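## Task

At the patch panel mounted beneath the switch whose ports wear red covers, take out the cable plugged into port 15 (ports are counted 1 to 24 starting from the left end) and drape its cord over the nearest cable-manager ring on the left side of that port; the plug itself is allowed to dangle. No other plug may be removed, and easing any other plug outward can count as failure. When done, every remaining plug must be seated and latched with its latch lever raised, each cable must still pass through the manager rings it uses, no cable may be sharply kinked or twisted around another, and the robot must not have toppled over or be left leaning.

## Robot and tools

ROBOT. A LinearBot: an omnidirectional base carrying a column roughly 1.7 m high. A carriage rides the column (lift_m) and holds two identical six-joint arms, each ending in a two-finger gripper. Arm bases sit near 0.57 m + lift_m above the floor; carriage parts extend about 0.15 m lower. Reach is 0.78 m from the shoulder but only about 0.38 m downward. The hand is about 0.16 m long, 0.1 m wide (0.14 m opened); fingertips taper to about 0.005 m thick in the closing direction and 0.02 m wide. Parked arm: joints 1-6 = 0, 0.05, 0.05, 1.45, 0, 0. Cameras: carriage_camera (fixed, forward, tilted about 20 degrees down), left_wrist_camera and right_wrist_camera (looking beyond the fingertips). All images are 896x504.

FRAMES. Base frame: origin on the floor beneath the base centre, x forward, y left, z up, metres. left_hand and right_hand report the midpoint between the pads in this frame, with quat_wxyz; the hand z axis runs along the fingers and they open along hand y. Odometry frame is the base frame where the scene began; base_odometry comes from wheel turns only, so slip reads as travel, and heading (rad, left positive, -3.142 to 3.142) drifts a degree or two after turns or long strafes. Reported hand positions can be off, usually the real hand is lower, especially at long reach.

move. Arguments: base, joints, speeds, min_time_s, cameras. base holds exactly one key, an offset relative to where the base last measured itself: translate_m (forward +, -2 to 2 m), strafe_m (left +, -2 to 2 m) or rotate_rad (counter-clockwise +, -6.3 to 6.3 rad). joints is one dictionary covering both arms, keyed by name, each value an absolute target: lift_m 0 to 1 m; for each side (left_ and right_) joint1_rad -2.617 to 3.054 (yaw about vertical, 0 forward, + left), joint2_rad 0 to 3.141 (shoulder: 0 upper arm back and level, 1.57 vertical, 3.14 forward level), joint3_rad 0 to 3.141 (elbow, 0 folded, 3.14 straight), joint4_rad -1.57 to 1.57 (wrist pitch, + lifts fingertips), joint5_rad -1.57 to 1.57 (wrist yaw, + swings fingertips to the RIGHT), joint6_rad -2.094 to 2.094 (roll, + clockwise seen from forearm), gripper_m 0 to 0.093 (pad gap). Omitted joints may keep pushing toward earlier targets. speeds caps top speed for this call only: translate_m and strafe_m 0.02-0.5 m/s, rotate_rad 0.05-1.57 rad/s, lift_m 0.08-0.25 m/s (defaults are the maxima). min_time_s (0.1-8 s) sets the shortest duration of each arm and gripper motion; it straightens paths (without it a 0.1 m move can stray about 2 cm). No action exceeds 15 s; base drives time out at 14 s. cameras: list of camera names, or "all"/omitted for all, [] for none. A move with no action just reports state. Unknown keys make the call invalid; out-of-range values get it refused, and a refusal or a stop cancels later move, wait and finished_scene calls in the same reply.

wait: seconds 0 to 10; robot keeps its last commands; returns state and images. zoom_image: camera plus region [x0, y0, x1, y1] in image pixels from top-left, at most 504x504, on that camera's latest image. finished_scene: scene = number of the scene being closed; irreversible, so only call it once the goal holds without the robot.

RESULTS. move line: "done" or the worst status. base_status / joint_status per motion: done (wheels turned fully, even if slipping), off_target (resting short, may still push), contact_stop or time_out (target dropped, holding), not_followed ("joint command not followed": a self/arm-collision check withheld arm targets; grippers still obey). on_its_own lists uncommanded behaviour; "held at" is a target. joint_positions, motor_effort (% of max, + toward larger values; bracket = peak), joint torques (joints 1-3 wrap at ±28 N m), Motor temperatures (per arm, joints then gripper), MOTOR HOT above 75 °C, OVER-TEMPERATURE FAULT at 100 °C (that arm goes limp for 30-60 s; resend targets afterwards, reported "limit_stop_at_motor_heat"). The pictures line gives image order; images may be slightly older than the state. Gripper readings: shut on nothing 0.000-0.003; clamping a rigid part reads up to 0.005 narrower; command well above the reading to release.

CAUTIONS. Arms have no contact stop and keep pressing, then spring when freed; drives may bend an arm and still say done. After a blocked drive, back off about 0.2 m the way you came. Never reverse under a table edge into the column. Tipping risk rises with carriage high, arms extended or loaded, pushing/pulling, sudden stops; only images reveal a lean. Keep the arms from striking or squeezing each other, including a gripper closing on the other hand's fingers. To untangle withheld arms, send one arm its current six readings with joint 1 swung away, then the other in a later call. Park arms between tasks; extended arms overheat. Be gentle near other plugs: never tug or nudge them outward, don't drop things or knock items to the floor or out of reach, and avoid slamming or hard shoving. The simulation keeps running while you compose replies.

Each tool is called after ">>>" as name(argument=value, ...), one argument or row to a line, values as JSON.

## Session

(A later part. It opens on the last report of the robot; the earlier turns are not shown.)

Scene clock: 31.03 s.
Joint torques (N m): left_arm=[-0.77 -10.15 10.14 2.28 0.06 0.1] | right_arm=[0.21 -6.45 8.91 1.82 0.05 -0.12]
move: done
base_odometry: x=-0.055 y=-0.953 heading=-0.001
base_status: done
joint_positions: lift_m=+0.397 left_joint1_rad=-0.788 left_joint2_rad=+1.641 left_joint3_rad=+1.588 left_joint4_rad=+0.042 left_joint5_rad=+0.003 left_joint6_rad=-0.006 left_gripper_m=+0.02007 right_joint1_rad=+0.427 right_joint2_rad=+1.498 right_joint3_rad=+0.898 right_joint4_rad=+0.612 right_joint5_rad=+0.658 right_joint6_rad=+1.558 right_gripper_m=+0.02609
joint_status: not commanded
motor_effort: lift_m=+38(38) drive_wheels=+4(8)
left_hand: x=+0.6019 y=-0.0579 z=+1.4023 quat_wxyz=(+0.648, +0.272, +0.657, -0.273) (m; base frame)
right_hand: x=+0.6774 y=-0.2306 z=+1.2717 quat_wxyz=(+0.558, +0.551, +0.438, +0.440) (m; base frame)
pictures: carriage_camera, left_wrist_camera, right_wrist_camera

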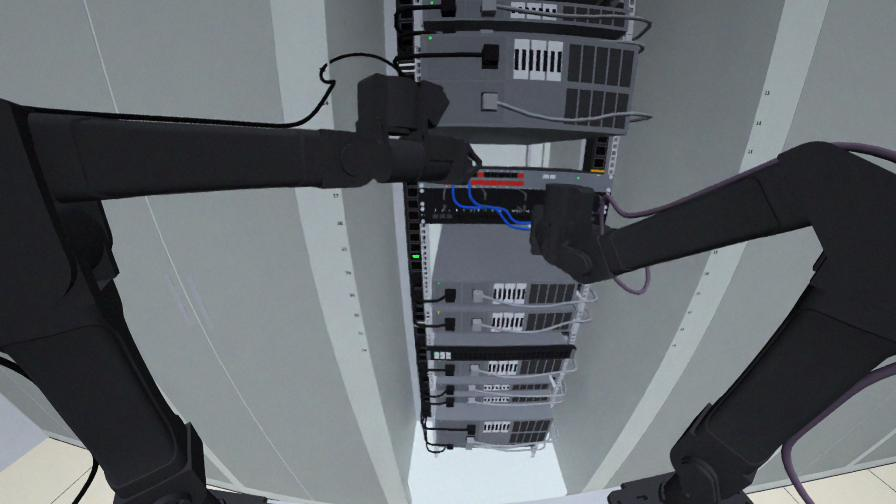

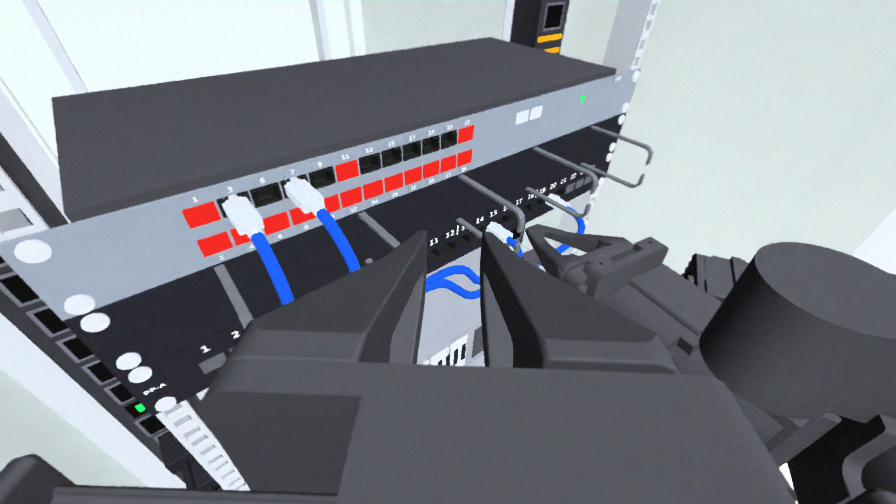

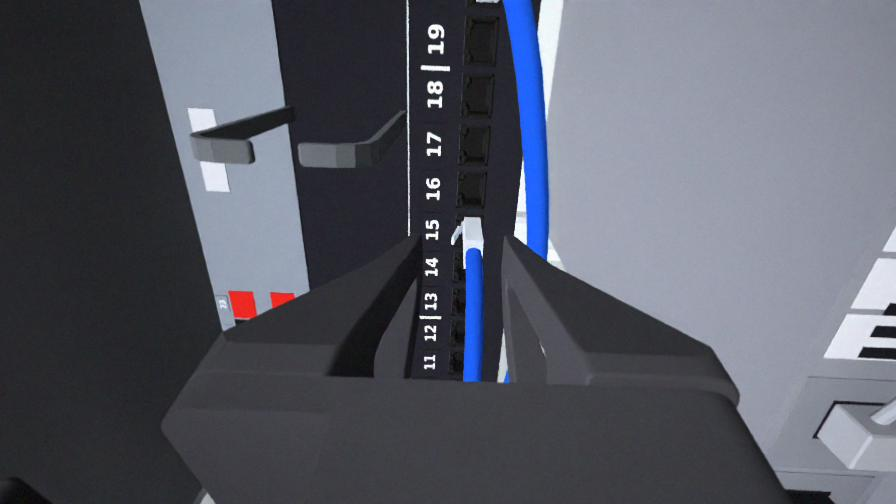

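>>> move(
  joints={"lift_m":0.3945},
  base={"translate_m":0.008},
  speeds={"translate_m":0.03},
)

>>> zoom_image(
  camera="right_wrist_camera",
  region=[380, 150, 560, 330],
)

>>> zoom_image(
  camera="left_wrist_camera",
  region=[440, 200, 600, 340],
)

Scene clock: 32.13 s.
Joint torques (N m): left_arm=[-0.65 -10.29 10 2.29 0.09 0.16] | right_arm=[0.2 -6.5 8.85 1.79 0.05 -0.12]
move: done
base_odometry: x=-0.047 y=-0.953 heading=-0.001
base_status: done
joint_positions: lift_m=+0.395 left_joint1_rad=-0.788 left_joint2_rad=+1.641 left_joint3_rad=+1.588 left_joint4_rad=+0.042 left_joint5_rad=+0.003 left_joint6_rad=-0.006 left_gripper_m=+0.02007 right_joint1_rad=+0.427 right_joint2_rad=+1.498 right_joint3_rad=+0.898 right_joint4_rad=+0.613 right_joint5_rad=+0.659 right_joint6_rad=+1.558 right_gripper_m=+0.02609
joint_status: all done
motor_effort: lift_m=+38(39) drive_wheels=-5(9)
left_hand: x=+0.6020 y=-0.0578 z=+1.3998 quat_wxyz=(+0.648, +0.272, +0.657, -0.273) (m; base frame)
right_hand: x=+0.6773 y=-0.2307 z=+1.2695 quat_wxyz=(+0.559, +0.551, +0.438, +0.440) (m; base frame)
pictures: carriage_camera, left_wrist_camera, right_wrist_camera

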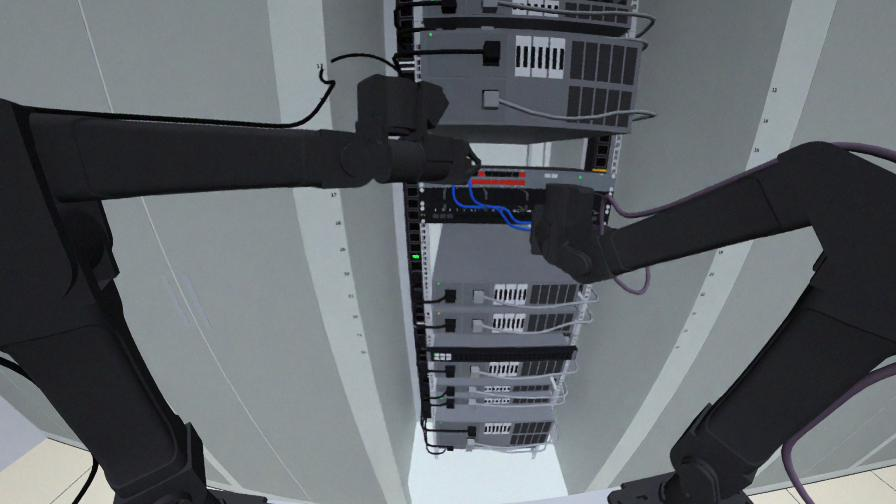

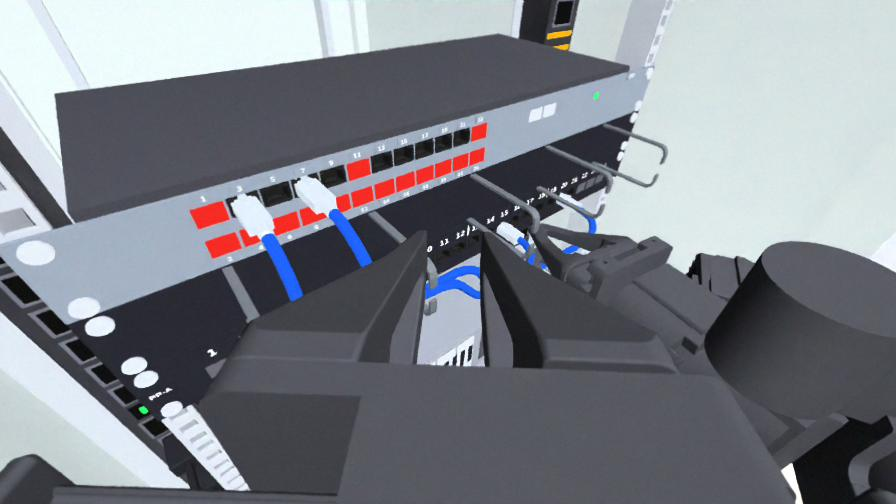

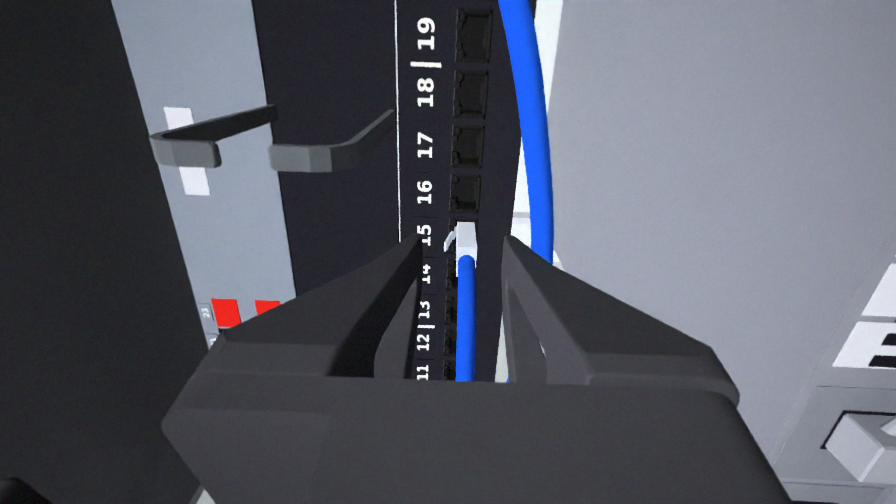

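Scaled by 2.800 from the camera's 896x504 image, which has a finer 1280x720 frame.

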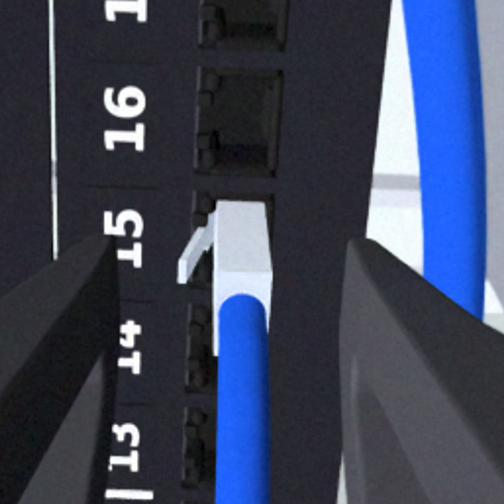

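Scaled by 3.150 from the camera's 896x504 image, which has a finer 1280x720 frame.

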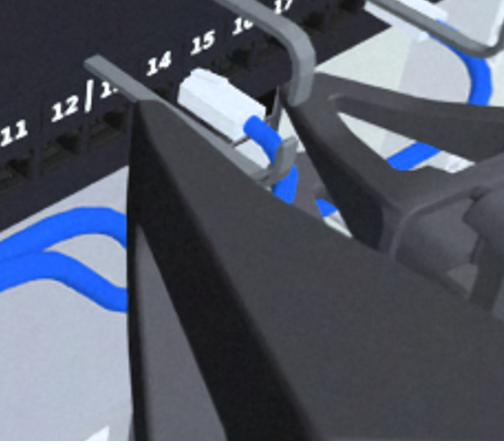

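>>> move(
  base={"strafe_m":0.01},
  speeds={"strafe_m":0.03},
  cameras=[],
)

>>> move(
  base={"translate_m":0.011},
  speeds={"translate_m":0.03},
)

>>> zoom_image(
  camera="right_wrist_camera",
  region=[380, 150, 560, 330],
)

>>> zoom_image(
  camera="left_wrist_camera",
  region=[440, 200, 600, 340],
)

Scene clock: 33.57 s.
Joint torques (N m): left_arm=[-0.75 -10.32 10.17 2.24 0.08 0.1] | right_arm=[0.05 -6.56 8.9 1.8 0.03 -0.12]
move: done
base_odometry: x=-0.047 y=-0.943 heading=-0.001
base_status: done
joint_positions: lift_m=+0.395 left_joint1_rad=-0.788 left_joint2_rad=+1.641 left_joint3_rad=+1.588 left_joint4_rad=+0.042 left_joint5_rad=+0.003 left_joint6_rad=-0.006 left_gripper_m=+0.02007 right_joint1_rad=+0.428 right_joint2_rad=+1.498 right_joint3_rad=+0.898 right_joint4_rad=+0.613 right_joint5_rad=+0.660 right_joint6_rad=+1.558 right_gripper_m=+0.02609
joint_status: not commanded
motor_effort: lift_m=+38(38) drive_wheels=-4(10)
left_hand: x=+0.6022 y=-0.0577 z=+1.3998 quat_wxyz=(+0.648, +0.271, +0.657, -0.273) (m; base frame)
right_hand: x=+0.6772 y=-0.2303 z=+1.2695 quat_wxyz=(+0.558, +0.551, +0.438, +0.440) (m; base frame)
pictures: none
No camera images: "cameras" was empty.

Scene clock: 34.47 s.
Joint torques (N m): left_arm=[-0.62 -10.44 10.25 2.28 0.11 0.12] | right_arm=[0.02 -6.46 8.83 1.79 0.04 -0.12]
move: done
base_odometry: x=-0.036 y=-0.943 heading=+0.000
base_status: done
joint_positions: lift_m=+0.395 left_joint1_rad=-0.789 left_joint2_rad=+1.641 left_joint3_rad=+1.588 left_joint4_rad=+0.042 left_joint5_rad=+0.003 left_joint6_rad=-0.006 left_gripper_m=+0.02007 right_joint1_rad=+0.428 right_joint2_rad=+1.498 right_joint3_rad=+0.898 right_joint4_rad=+0.613 right_joint5_rad=+0.660 right_joint6_rad=+1.558 right_gripper_m=+0.02609
joint_status: not commanded
motor_effort: lift_m=+37(38) drive_wheels=+5(10)
left_hand: x=+0.6018 y=-0.0581 z=+1.3998 quat_wxyz=(+0.648, +0.272, +0.657, -0.273) (m; base frame)
right_hand: x=+0.6772 y=-0.2303 z=+1.2695 quat_wxyz=(+0.558, +0.551, +0.438, +0.440) (m; base frame)
pictures: carriage_camera, left_wrist_camera, right_wrist_camera

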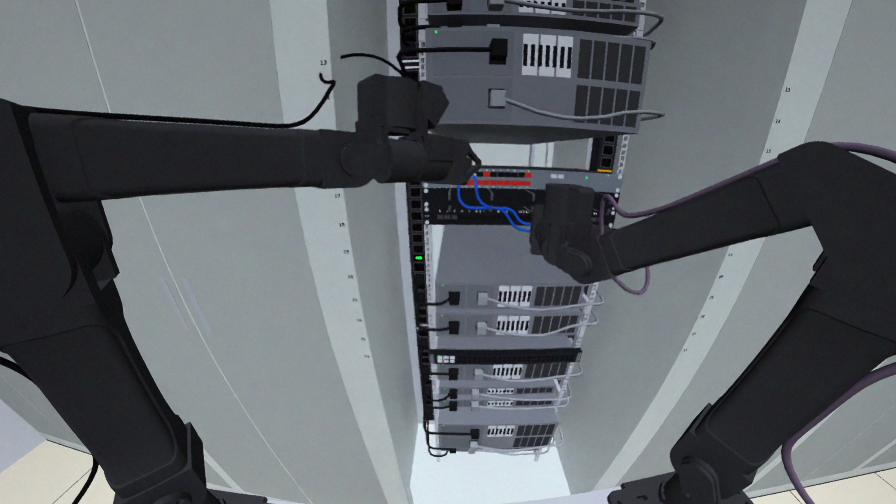

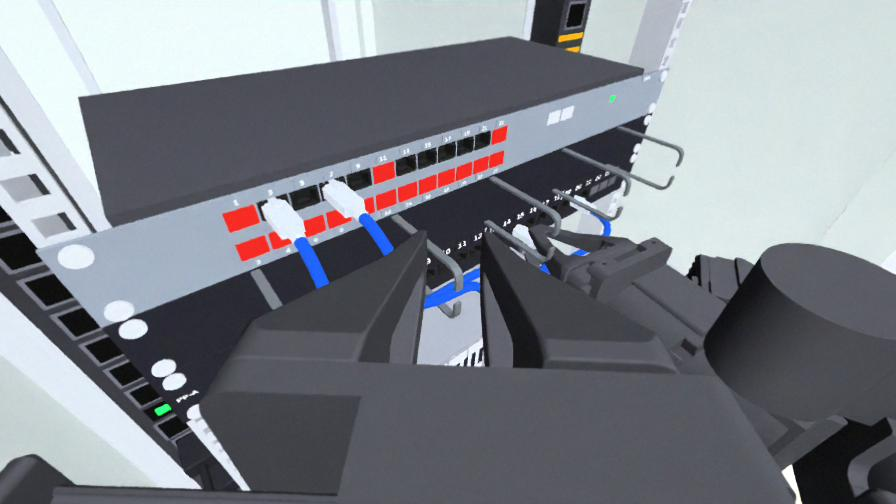

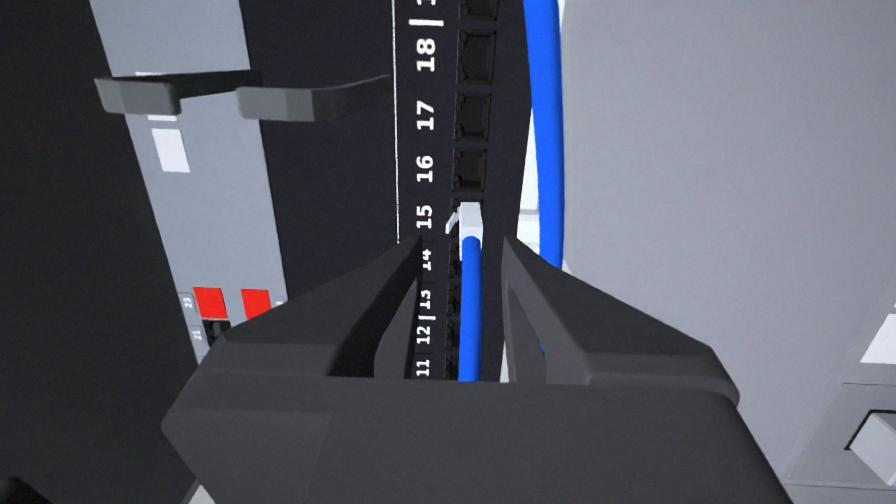

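Scaled by 2.800 from the camera's 896x504 image, which has a finer 1280x720 frame.

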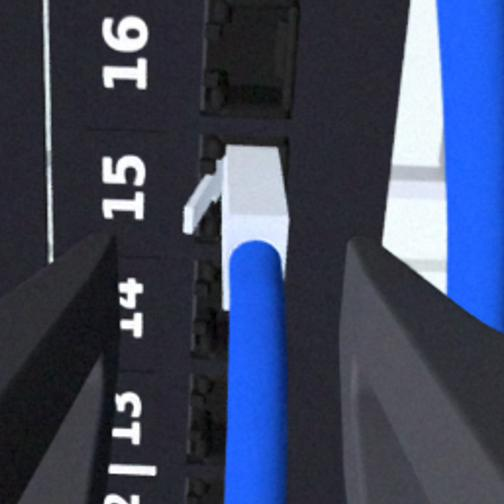

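Scaled by 3.150 from the camera's 896x504 image, which has a finer 1280x720 frame.

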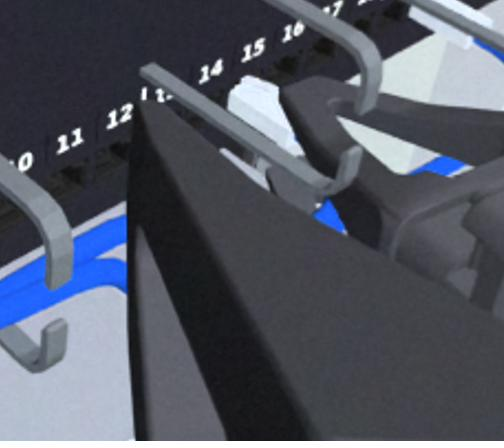

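>>> move(
  cameras=["right_wrist_camera","left_wrist_camera"],
)

>>> zoom_image(
  camera="right_wrist_camera",
  region=[380, 160, 560, 320],
)

>>> zoom_image(
  camera="left_wrist_camera",
  region=[440, 130, 620, 290],
)

Scene clock: 35.63 s.
Joint torques (N m): left_arm=[-0.69 -10.37 10.06 2.23 0.07 0.13] | right_arm=[0.1 -6.52 8.85 1.79 0.04 -0.12]
Motor temperatures (°C): left_arm=[32 39 48 39 29 27 30] | right_arm=[30 33 43 39 28 28 28]
base_odometry: x=-0.036 y=-0.943 heading=+0.000
base_status: done
joint_positions: lift_m=+0.395 left_joint1_rad=-0.789 left_joint2_rad=+1.641 left_joint3_rad=+1.588 left_joint4_rad=+0.042 left_joint5_rad=+0.003 left_joint6_rad=-0.006 left_gripper_m=+0.02007 right_joint1_rad=+0.428 right_joint2_rad=+1.498 right_joint3_rad=+0.898 right_joint4_rad=+0.613 right_joint5_rad=+0.660 right_joint6_rad=+1.558 right_gripper_m=+0.02609
joint_status: not commanded
motor_effort: lift_m=+38(38) drive_wheels=+5(10)
left_hand: x=+0.6018 y=-0.0581 z=+1.3998 quat_wxyz=(+0.648, +0.272, +0.657, -0.273) (m; base frame)
right_hand: x=+0.6772 y=-0.2303 z=+1.2695 quat_wxyz=(+0.558, +0.551, +0.438, +0.440) (m; base frame)
pictures: left_wrist_camera, right_wrist_camera

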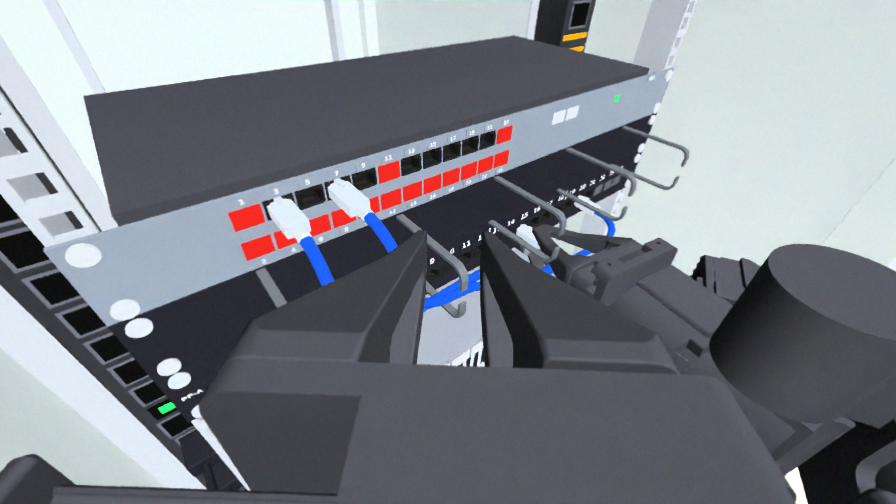

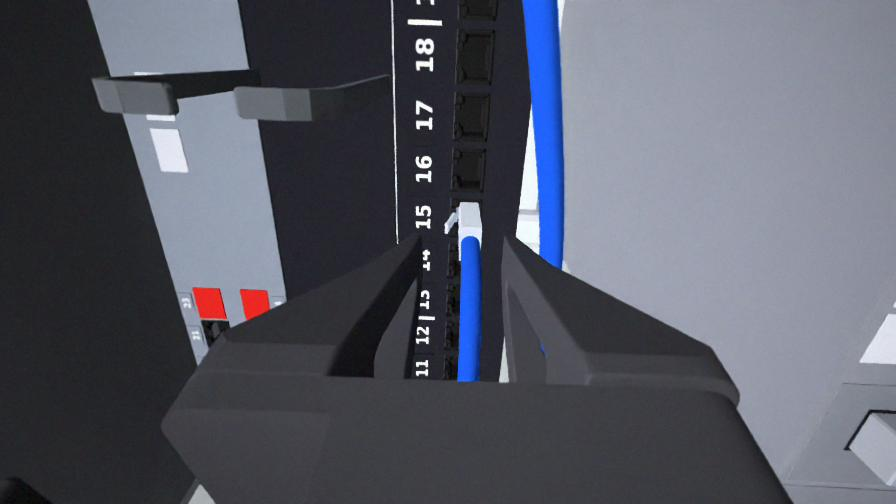

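Scaled by 2.800 from the camera's 896x504 image, which has a finer 1280x720 frame.

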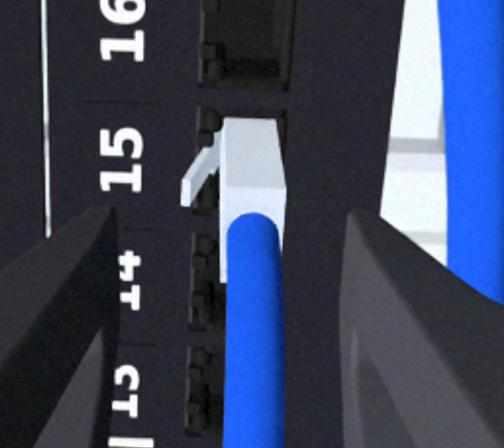

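Scaled by 2.800 from the camera's 896x504 image, which has a finer 1280x720 frame.

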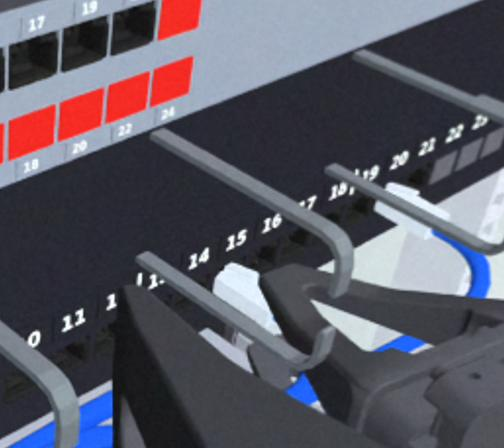

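>>> move(
  base={"translate_m":0.007},
  speeds={"translate_m":0.02},
  cameras=["right_wrist_camera","left_wrist_camera"],
)

>>> zoom_image(
  camera="right_wrist_camera",
  region=[380, 160, 560, 320],
)

>>> zoom_image(
  camera="left_wrist_camera",
  region=[440, 130, 620, 290],
)

Scene clock: 37.00 s.
Joint torques (N m): left_arm=[-0.8 -10.4 10.21 2.23 0.09 0.11] | right_arm=[0.34 -6.43 8.85 1.77 -0.2 -0.21]
move: done
base_odometry: x=-0.029 y=-0.943 heading=+0.000
base_status: done
joint_positions: lift_m=+0.395 left_joint1_rad=-0.789 left_joint2_rad=+1.641 left_joint3_rad=+1.588 left_joint4_rad=+0.042 left_joint5_rad=+0.003 left_joint6_rad=-0.006 left_gripper_m=+0.02007 right_joint1_rad=+0.426 right_joint2_rad=+1.498 right_joint3_rad=+0.898 right_joint4_rad=+0.615 right_joint5_rad=+0.684 right_joint6_rad=+1.566 right_gripper_m=+0.02608
joint_status: not commanded
motor_effort: lift_m=+38(38) drive_wheels=+3(11)
left_hand: x=+0.6018 y=-0.0581 z=+1.3998 quat_wxyz=(+0.648, +0.272, +0.657, -0.273) (m; base frame)
right_hand: x=+0.6764 y=-0.2353 z=+1.2697 quat_wxyz=(+0.562, +0.558, +0.428, +0.435) (m; base frame)
pictures: left_wrist_camera, right_wrist_camera

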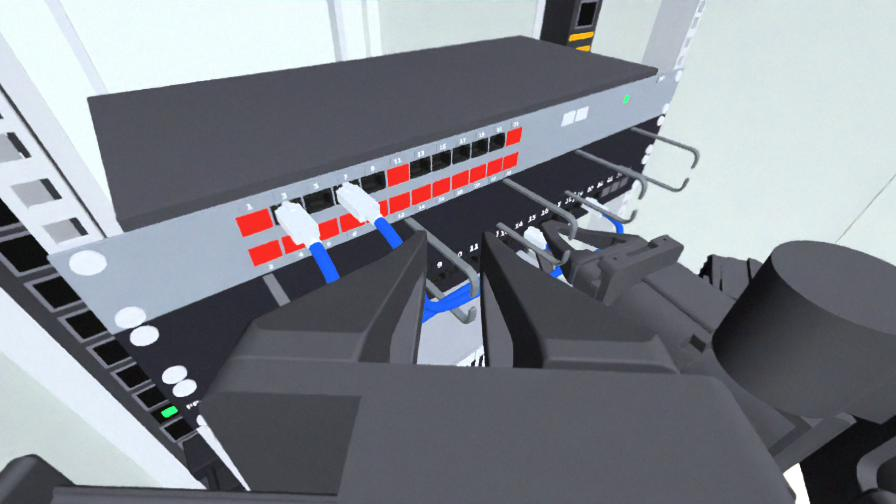

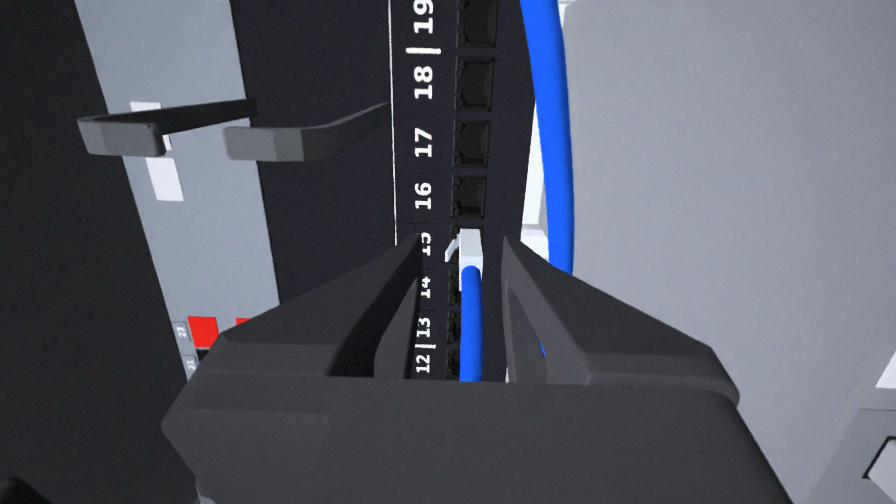

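Scaled by 2.800 from the camera's 896x504 image, which has a finer 1280x720 frame.

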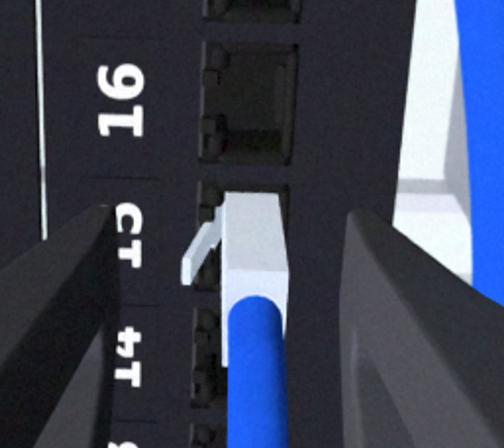

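Scaled by 2.800 from the camera's 896x504 image, which has a finer 1280x720 frame.

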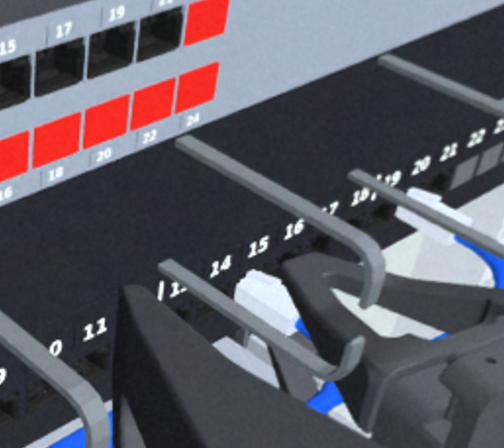

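>>> move(
  joints={"right_gripper_m":0.003},
  min_time_s=2,
  cameras=["right_wrist_camera","left_wrist_camera"],
)

>>> zoom_image(
  camera="right_wrist_camera",
  region=[380, 160, 560, 320],
)

>>> zoom_image(
  camera="left_wrist_camera",
  region=[440, 130, 620, 290],
)

Scene clock: 39.73 s.
Joint torques (N m): left_arm=[-0.65 -10.3 10.19 2.28 0.1 0.11] | right_arm=[0.34 -6.52 8.84 1.88 -0.08 -0.21]
move: done
base_odometry: x=-0.029 y=-0.943 heading=+0.000
base_status: not commanded
joint_positions: lift_m=+0.395 left_joint1_rad=-0.789 left_joint2_rad=+1.641 left_joint3_rad=+1.588 left_joint4_rad=+0.042 left_joint5_rad=+0.003 left_joint6_rad=-0.006 left_gripper_m=+0.02007 right_joint1_rad=+0.426 right_joint2_rad=+1.498 right_joint3_rad=+0.898 right_joint4_rad=+0.606 right_joint5_rad=+0.673 right_joint6_rad=+1.566 right_gripper_m=+0.00539
joint_status: all done
motor_effort: lift_m=+38(38) drive_wheels=+4(5)
left_hand: x=+0.6018 y=-0.0581 z=+1.3998 quat_wxyz=(+0.648, +0.272, +0.657, -0.273) (m; base frame)
right_hand: x=+0.6769 y=-0.2335 z=+1.2679 quat_wxyz=(+0.559, +0.556, +0.434, +0.435) (m; base frame)
pictures: left_wrist_camera, right_wrist_camera

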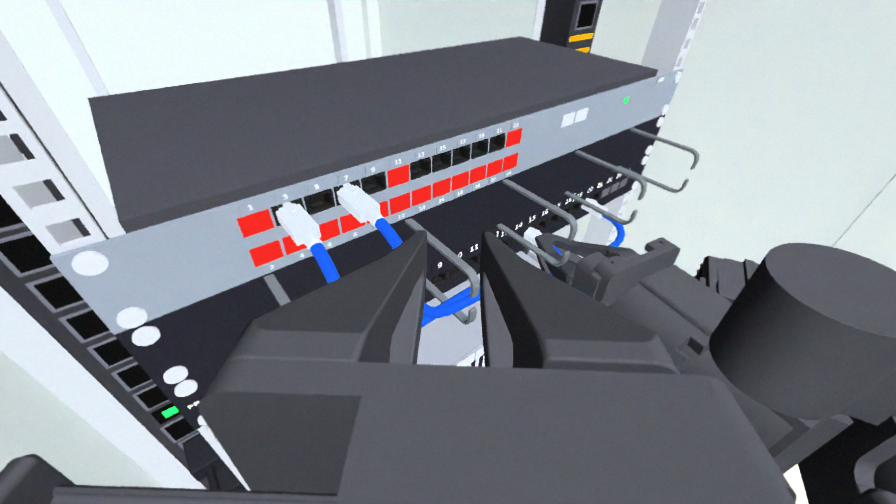

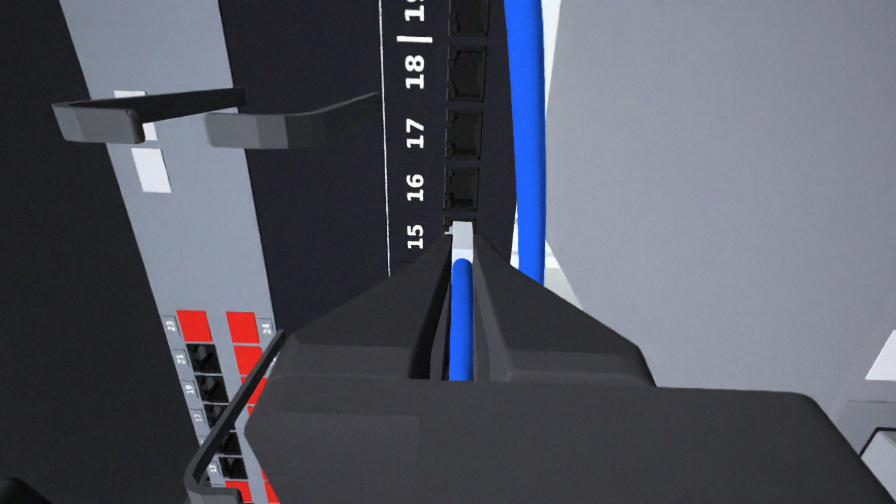

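Scaled by 2.800 from the camera's 896x504 image, which has a finer 1280x720 frame.

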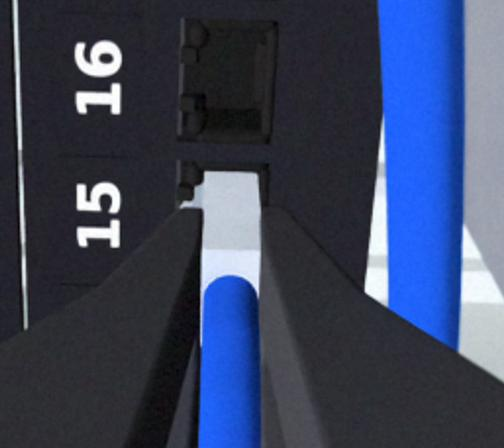

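Scaled by 2.800 from the camera's 896x504 image, which has a finer 1280x720 frame.

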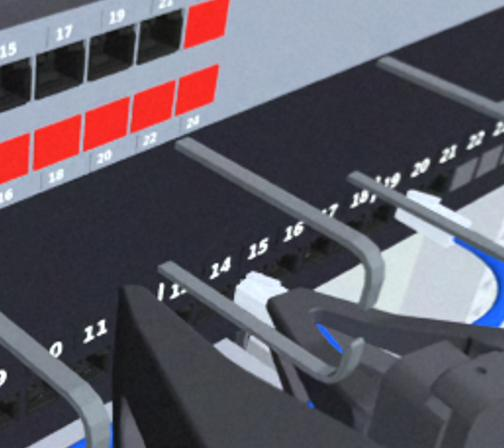

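>>> move(
  base={"translate_m":-0.035},
  speeds={"translate_m":0.03},
  cameras=["right_wrist_camera","left_wrist_camera"],
)

>>> zoom_image(
  camera="left_wrist_camera",
  region=[400, 110, 640, 310],
)

Scene clock: 41.50 s.
Joint torques (N m): left_arm=[-0.72 -10.3 10.1 2.28 0.05 0.11] | right_arm=[6.22 -13.34 3.29 1.83 1.09 -0.22]
move: done
base_odometry: x=-0.064 y=-0.943 heading=+0.000
base_status: done
joint_positions: lift_m=+0.395 left_joint1_rad=-0.789 left_joint2_rad=+1.641 left_joint3_rad=+1.588 left_joint4_rad=+0.042 left_joint5_rad=+0.003 left_joint6_rad=-0.006 left_gripper_m=+0.02007 right_joint1_rad=+0.365 right_joint2_rad=+1.564 right_joint3_rad=+0.965 right_joint4_rad=+0.615 right_joint5_rad=+0.552 right_joint6_rad=+1.566 right_gripper_m=+0.00531
joint_status: not commanded
motor_effort: lift_m=+38(38) drive_wheels=+4(13)
left_hand: x=+0.6018 y=-0.0581 z=+1.3998 quat_wxyz=(+0.648, +0.272, +0.657, -0.273) (m; base frame)
right_hand: x=+0.7027 y=-0.2348 z=+1.2709 quat_wxyz=(+0.548, +0.542, +0.447, +0.455) (m; base frame)
pictures: left_wrist_camera, right_wrist_camera

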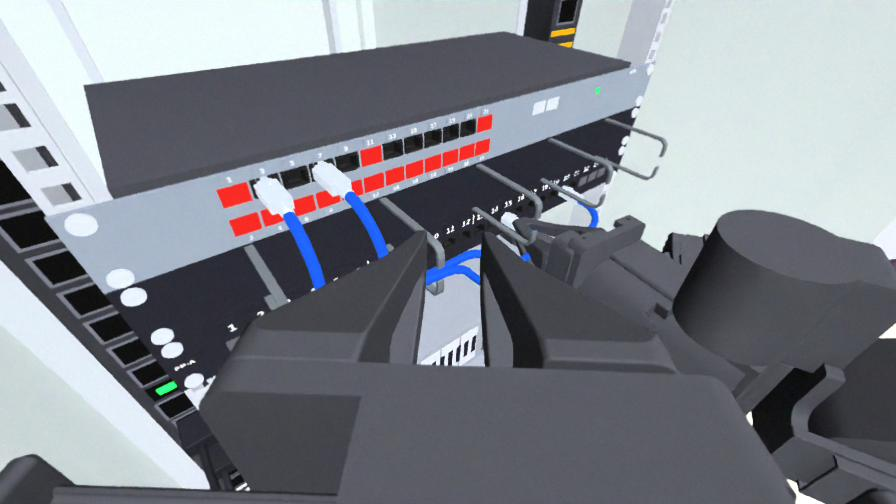

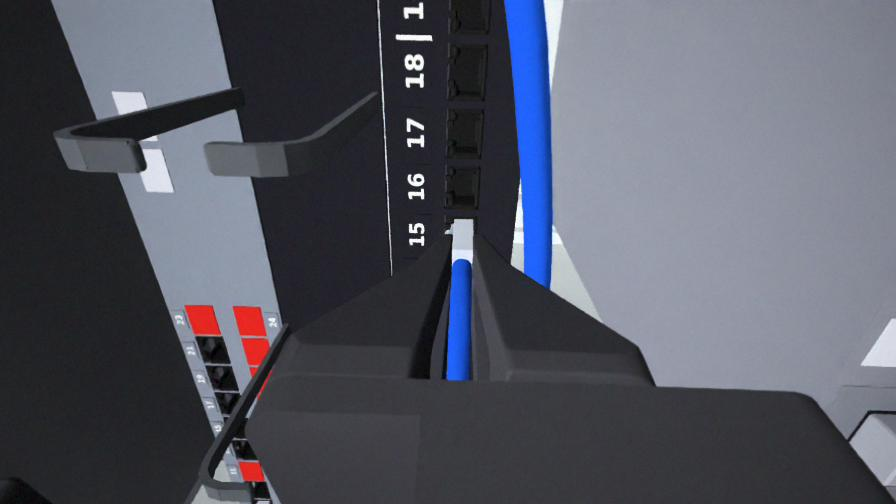

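Scaled by 2.100 from the camera's 896x504 image, which has a finer 1280x720 frame.

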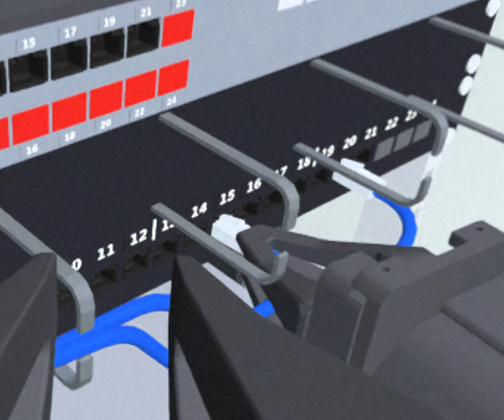

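>>> move(
  joints={"right_gripper_m":0.0},
  min_time_s=0.8,
  cameras=["right_wrist_camera","left_wrist_camera"],
)

>>> zoom_image(
  camera="right_wrist_camera",
  region=[380, 160, 560, 320],
)

Scene clock: 42.73 s.
Joint torques (N m): left_arm=[-0.73 -10.32 10.19 2.3 0.09 0.11] | right_arm=[6.23 -13.41 3.28 1.84 1.1 -0.22]
move: off_target
base_odometry: x=-0.064 y=-0.943 heading=+0.000
base_status: not commanded
joint_positions: lift_m=+0.395 left_joint1_rad=-0.789 left_joint2_rad=+1.641 left_joint3_rad=+1.588 left_joint4_rad=+0.042 left_joint5_rad=+0.003 left_joint6_rad=-0.006 left_gripper_m=+0.02007 right_joint1_rad=+0.365 right_joint2_rad=+1.564 right_joint3_rad=+0.965 right_joint4_rad=+0.615 right_joint5_rad=+0.552 right_joint6_rad=+1.566 right_gripper_m=+0.00531
joint_status: right_gripper_m off_target (ended at +0.00531, target +0.00000)
motor_effort: lift_m=+38(38) drive_wheels=+4(5)
left_hand: x=+0.6018 y=-0.0581 z=+1.3998 quat_wxyz=(+0.648, +0.272, +0.657, -0.273) (m; base frame)
right_hand: x=+0.7027 y=-0.2348 z=+1.2709 quat_wxyz=(+0.548, +0.542, +0.447, +0.455) (m; base frame)
pictures: left_wrist_camera, right_wrist_camera

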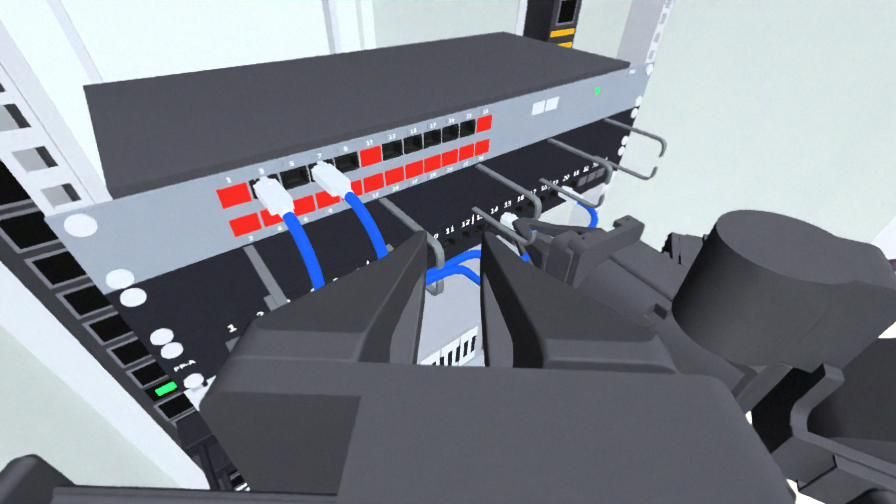

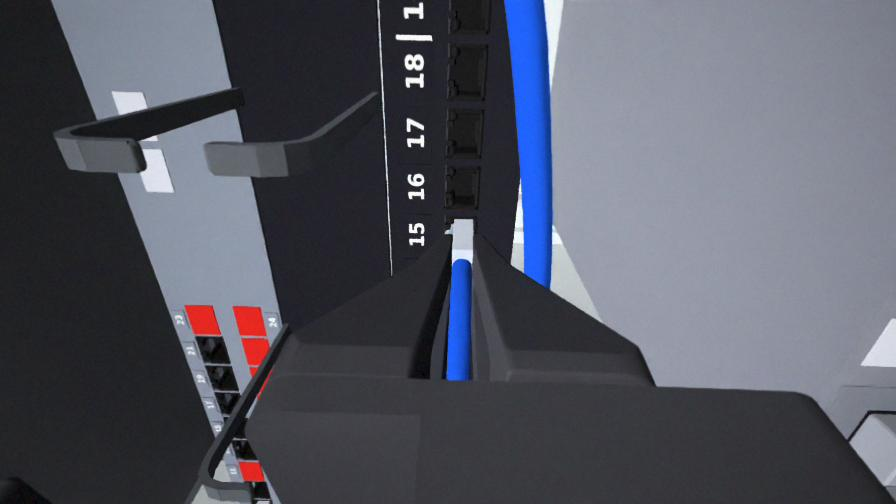

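Scaled by 2.800 from the camera's 896x504 image, which has a finer 1280x720 frame.

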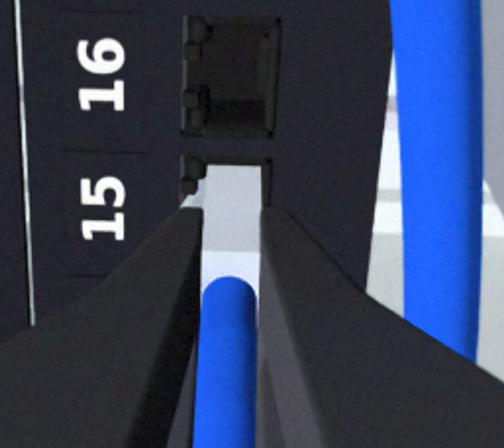

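>>> move(
  base={"translate_m":-0.015},
  speeds={"translate_m":0.02},
  cameras=["right_wrist_camera"],
)

>>> zoom_image(
  camera="right_wrist_camera",
  region=[380, 160, 560, 320],
)

Scene clock: 44.17 s.
Joint torques (N m): left_arm=[-0.75 -10.29 10.09 2.25 0.08 0.07] | right_arm=[8.02 -15.83 1.24 1.81 1.39 -0.22]
move: done
base_odometry: x=-0.078 y=-0.943 heading=+0.001
base_status: done
joint_positions: lift_m=+0.395 left_joint1_rad=-0.789 left_joint2_rad=+1.641 left_joint3_rad=+1.588 left_joint4_rad=+0.042 left_joint5_rad=+0.003 left_joint6_rad=-0.006 left_gripper_m=+0.02007 right_joint1_rad=+0.346 right_joint2_rad=+1.588 right_joint3_rad=+0.989 right_joint4_rad=+0.619 right_joint5_rad=+0.522 right_joint6_rad=+1.566 right_gripper_m=+0.00530
joint_status: not commanded
motor_effort: lift_m=+38(38) drive_wheels=+9(12)
left_hand: x=+0.6018 y=-0.0581 z=+1.3998 quat_wxyz=(+0.648, +0.272, +0.657, -0.273) (m; base frame)
right_hand: x=+0.7111 y=-0.2365 z=+1.2721 quat_wxyz=(+0.546, +0.538, +0.449, +0.460) (m; base frame)
pictures: right_wrist_camera

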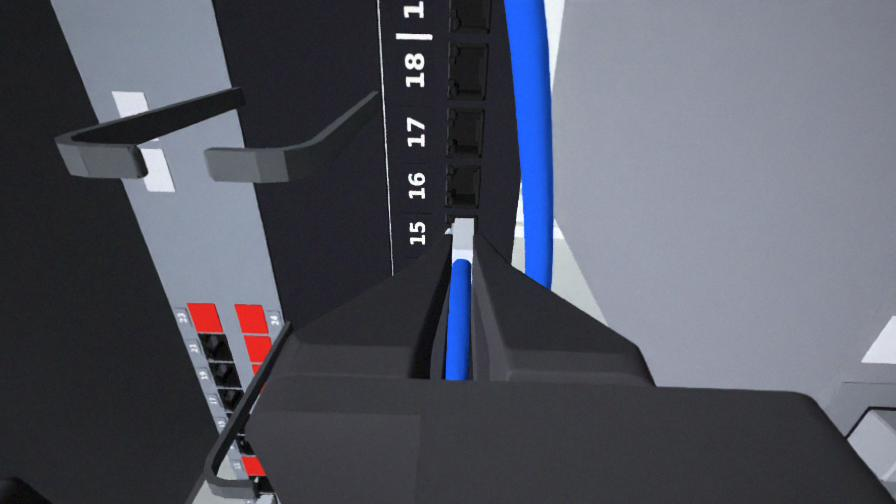

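Scaled by 2.800 from the camera's 896x504 image, which has a finer 1280x720 frame.

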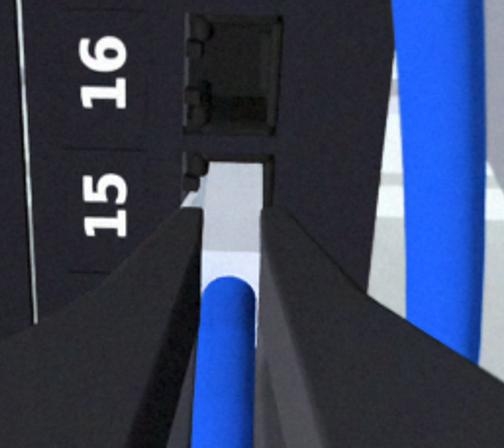

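>>> move(
  base={"translate_m":0.045},
  speeds={"translate_m":0.04},
  cameras=[],
)

>>> move(
  joints={"right_gripper_m":0.022},
  min_time_s=1.5,
  cameras=["right_wrist_camera","left_wrist_camera"],
)

>>> zoom_image(
  camera="right_wrist_camera",
  region=[380, 160, 560, 320],
)

>>> zoom_image(
  camera="left_wrist_camera",
  region=[440, 130, 620, 290],
)

Scene clock: 46.43 s.
Joint torques (N m): left_arm=[-0.65 -10.3 10.36 2.25 0.13 0.11] | right_arm=[-0.44 -6.04 8.49 2.03 -0.65 -0.27]
move: done
base_odometry: x=-0.034 y=-0.943 heading=+0.001
base_status: done
joint_positions: lift_m=+0.395 left_joint1_rad=-0.789 left_joint2_rad=+1.641 left_joint3_rad=+1.588 left_joint4_rad=+0.043 left_joint5_rad=+0.003 left_joint6_rad=-0.006 left_gripper_m=+0.02007 right_joint1_rad=+0.433 right_joint2_rad=+1.494 right_joint3_rad=+0.902 right_joint4_rad=+0.590 right_joint5_rad=+0.731 right_joint6_rad=+1.570 right_gripper_m=+0.00530
joint_status: not commanded
motor_effort: lift_m=+38(38) drive_wheels=+3(16)
left_hand: x=+0.6018 y=-0.0581 z=+1.3999 quat_wxyz=(+0.648, +0.272, +0.657, -0.273) (m; base frame)
right_hand: x=+0.6733 y=-0.2398 z=+1.2682 quat_wxyz=(+0.569, +0.569, +0.421, +0.420) (m; base frame)
pictures: none
No camera images: "cameras" was empty.

Scene clock: 48.23 s.
Joint torques (N m): left_arm=[-0.76 -10.32 10.17 2.26 0.08 0.12] | right_arm=[-0.12 -6.15 8.49 2.28 -0.23 -0.27]
move: done
base_odometry: x=-0.034 y=-0.943 heading=+0.001
base_status: not commanded
joint_positions: lift_m=+0.395 left_joint1_rad=-0.789 left_joint2_rad=+1.641 left_joint3_rad=+1.588 left_joint4_rad=+0.043 left_joint5_rad=+0.003 left_joint6_rad=-0.006 left_gripper_m=+0.02007 right_joint1_rad=+0.431 right_joint2_rad=+1.494 right_joint3_rad=+0.902 right_joint4_rad=+0.572 right_joint5_rad=+0.690 right_joint6_rad=+1.571 right_gripper_m=+0.02187
joint_status: all done
motor_effort: lift_m=+38(38) drive_wheels=+4(4)
left_hand: x=+0.6018 y=-0.0581 z=+1.3999 quat_wxyz=(+0.648, +0.272, +0.657, -0.273) (m; base frame)
right_hand: x=+0.6754 y=-0.2342 z=+1.2644 quat_wxyz=(+0.559, +0.562, +0.438, +0.424) (m; base frame)
pictures: left_wrist_camera, right_wrist_camera

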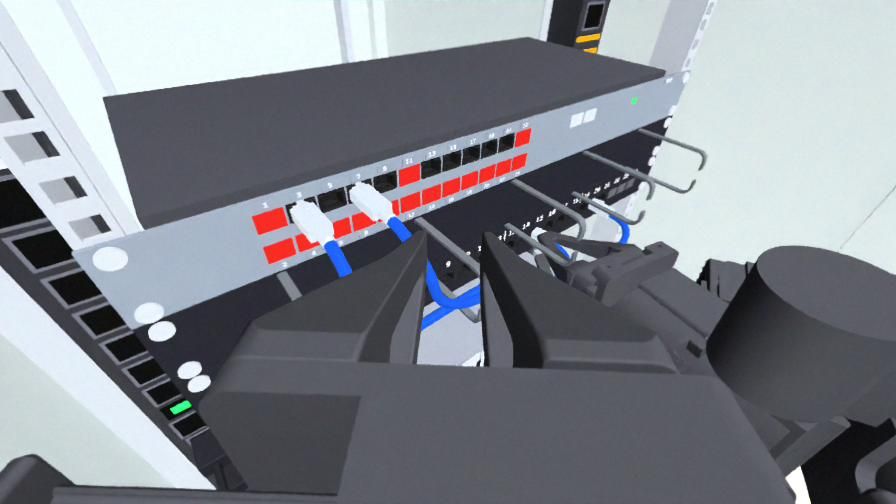

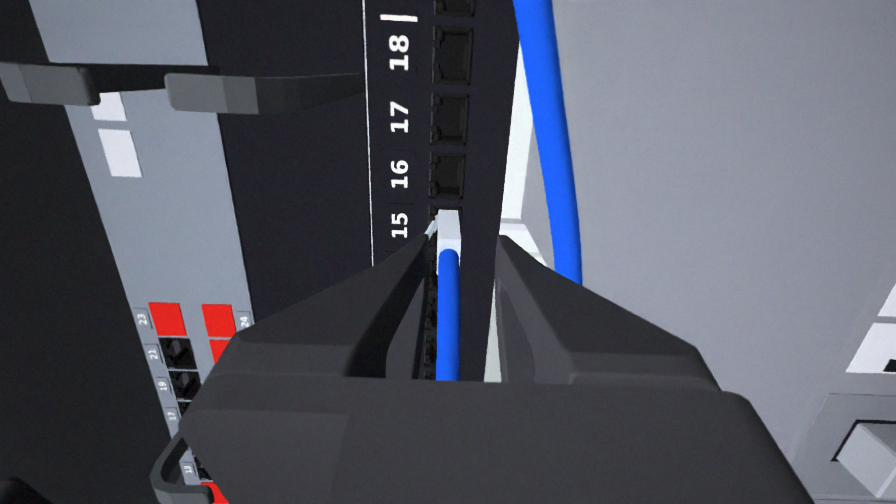

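Scaled by 2.800 from the camera's 896x504 image, which has a finer 1280x720 frame.

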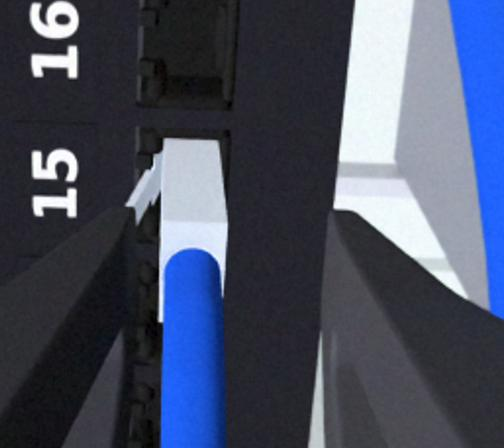

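Scaled by 2.800 from the camera's 896x504 image, which has a finer 1280x720 frame.

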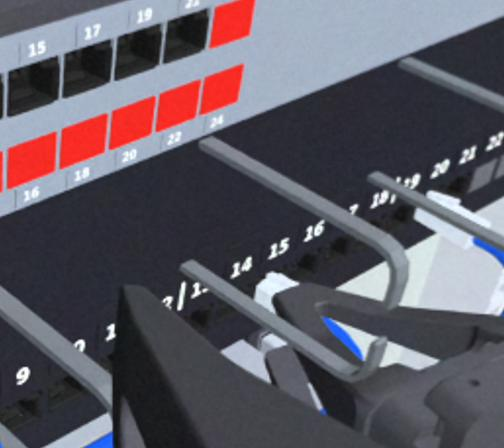

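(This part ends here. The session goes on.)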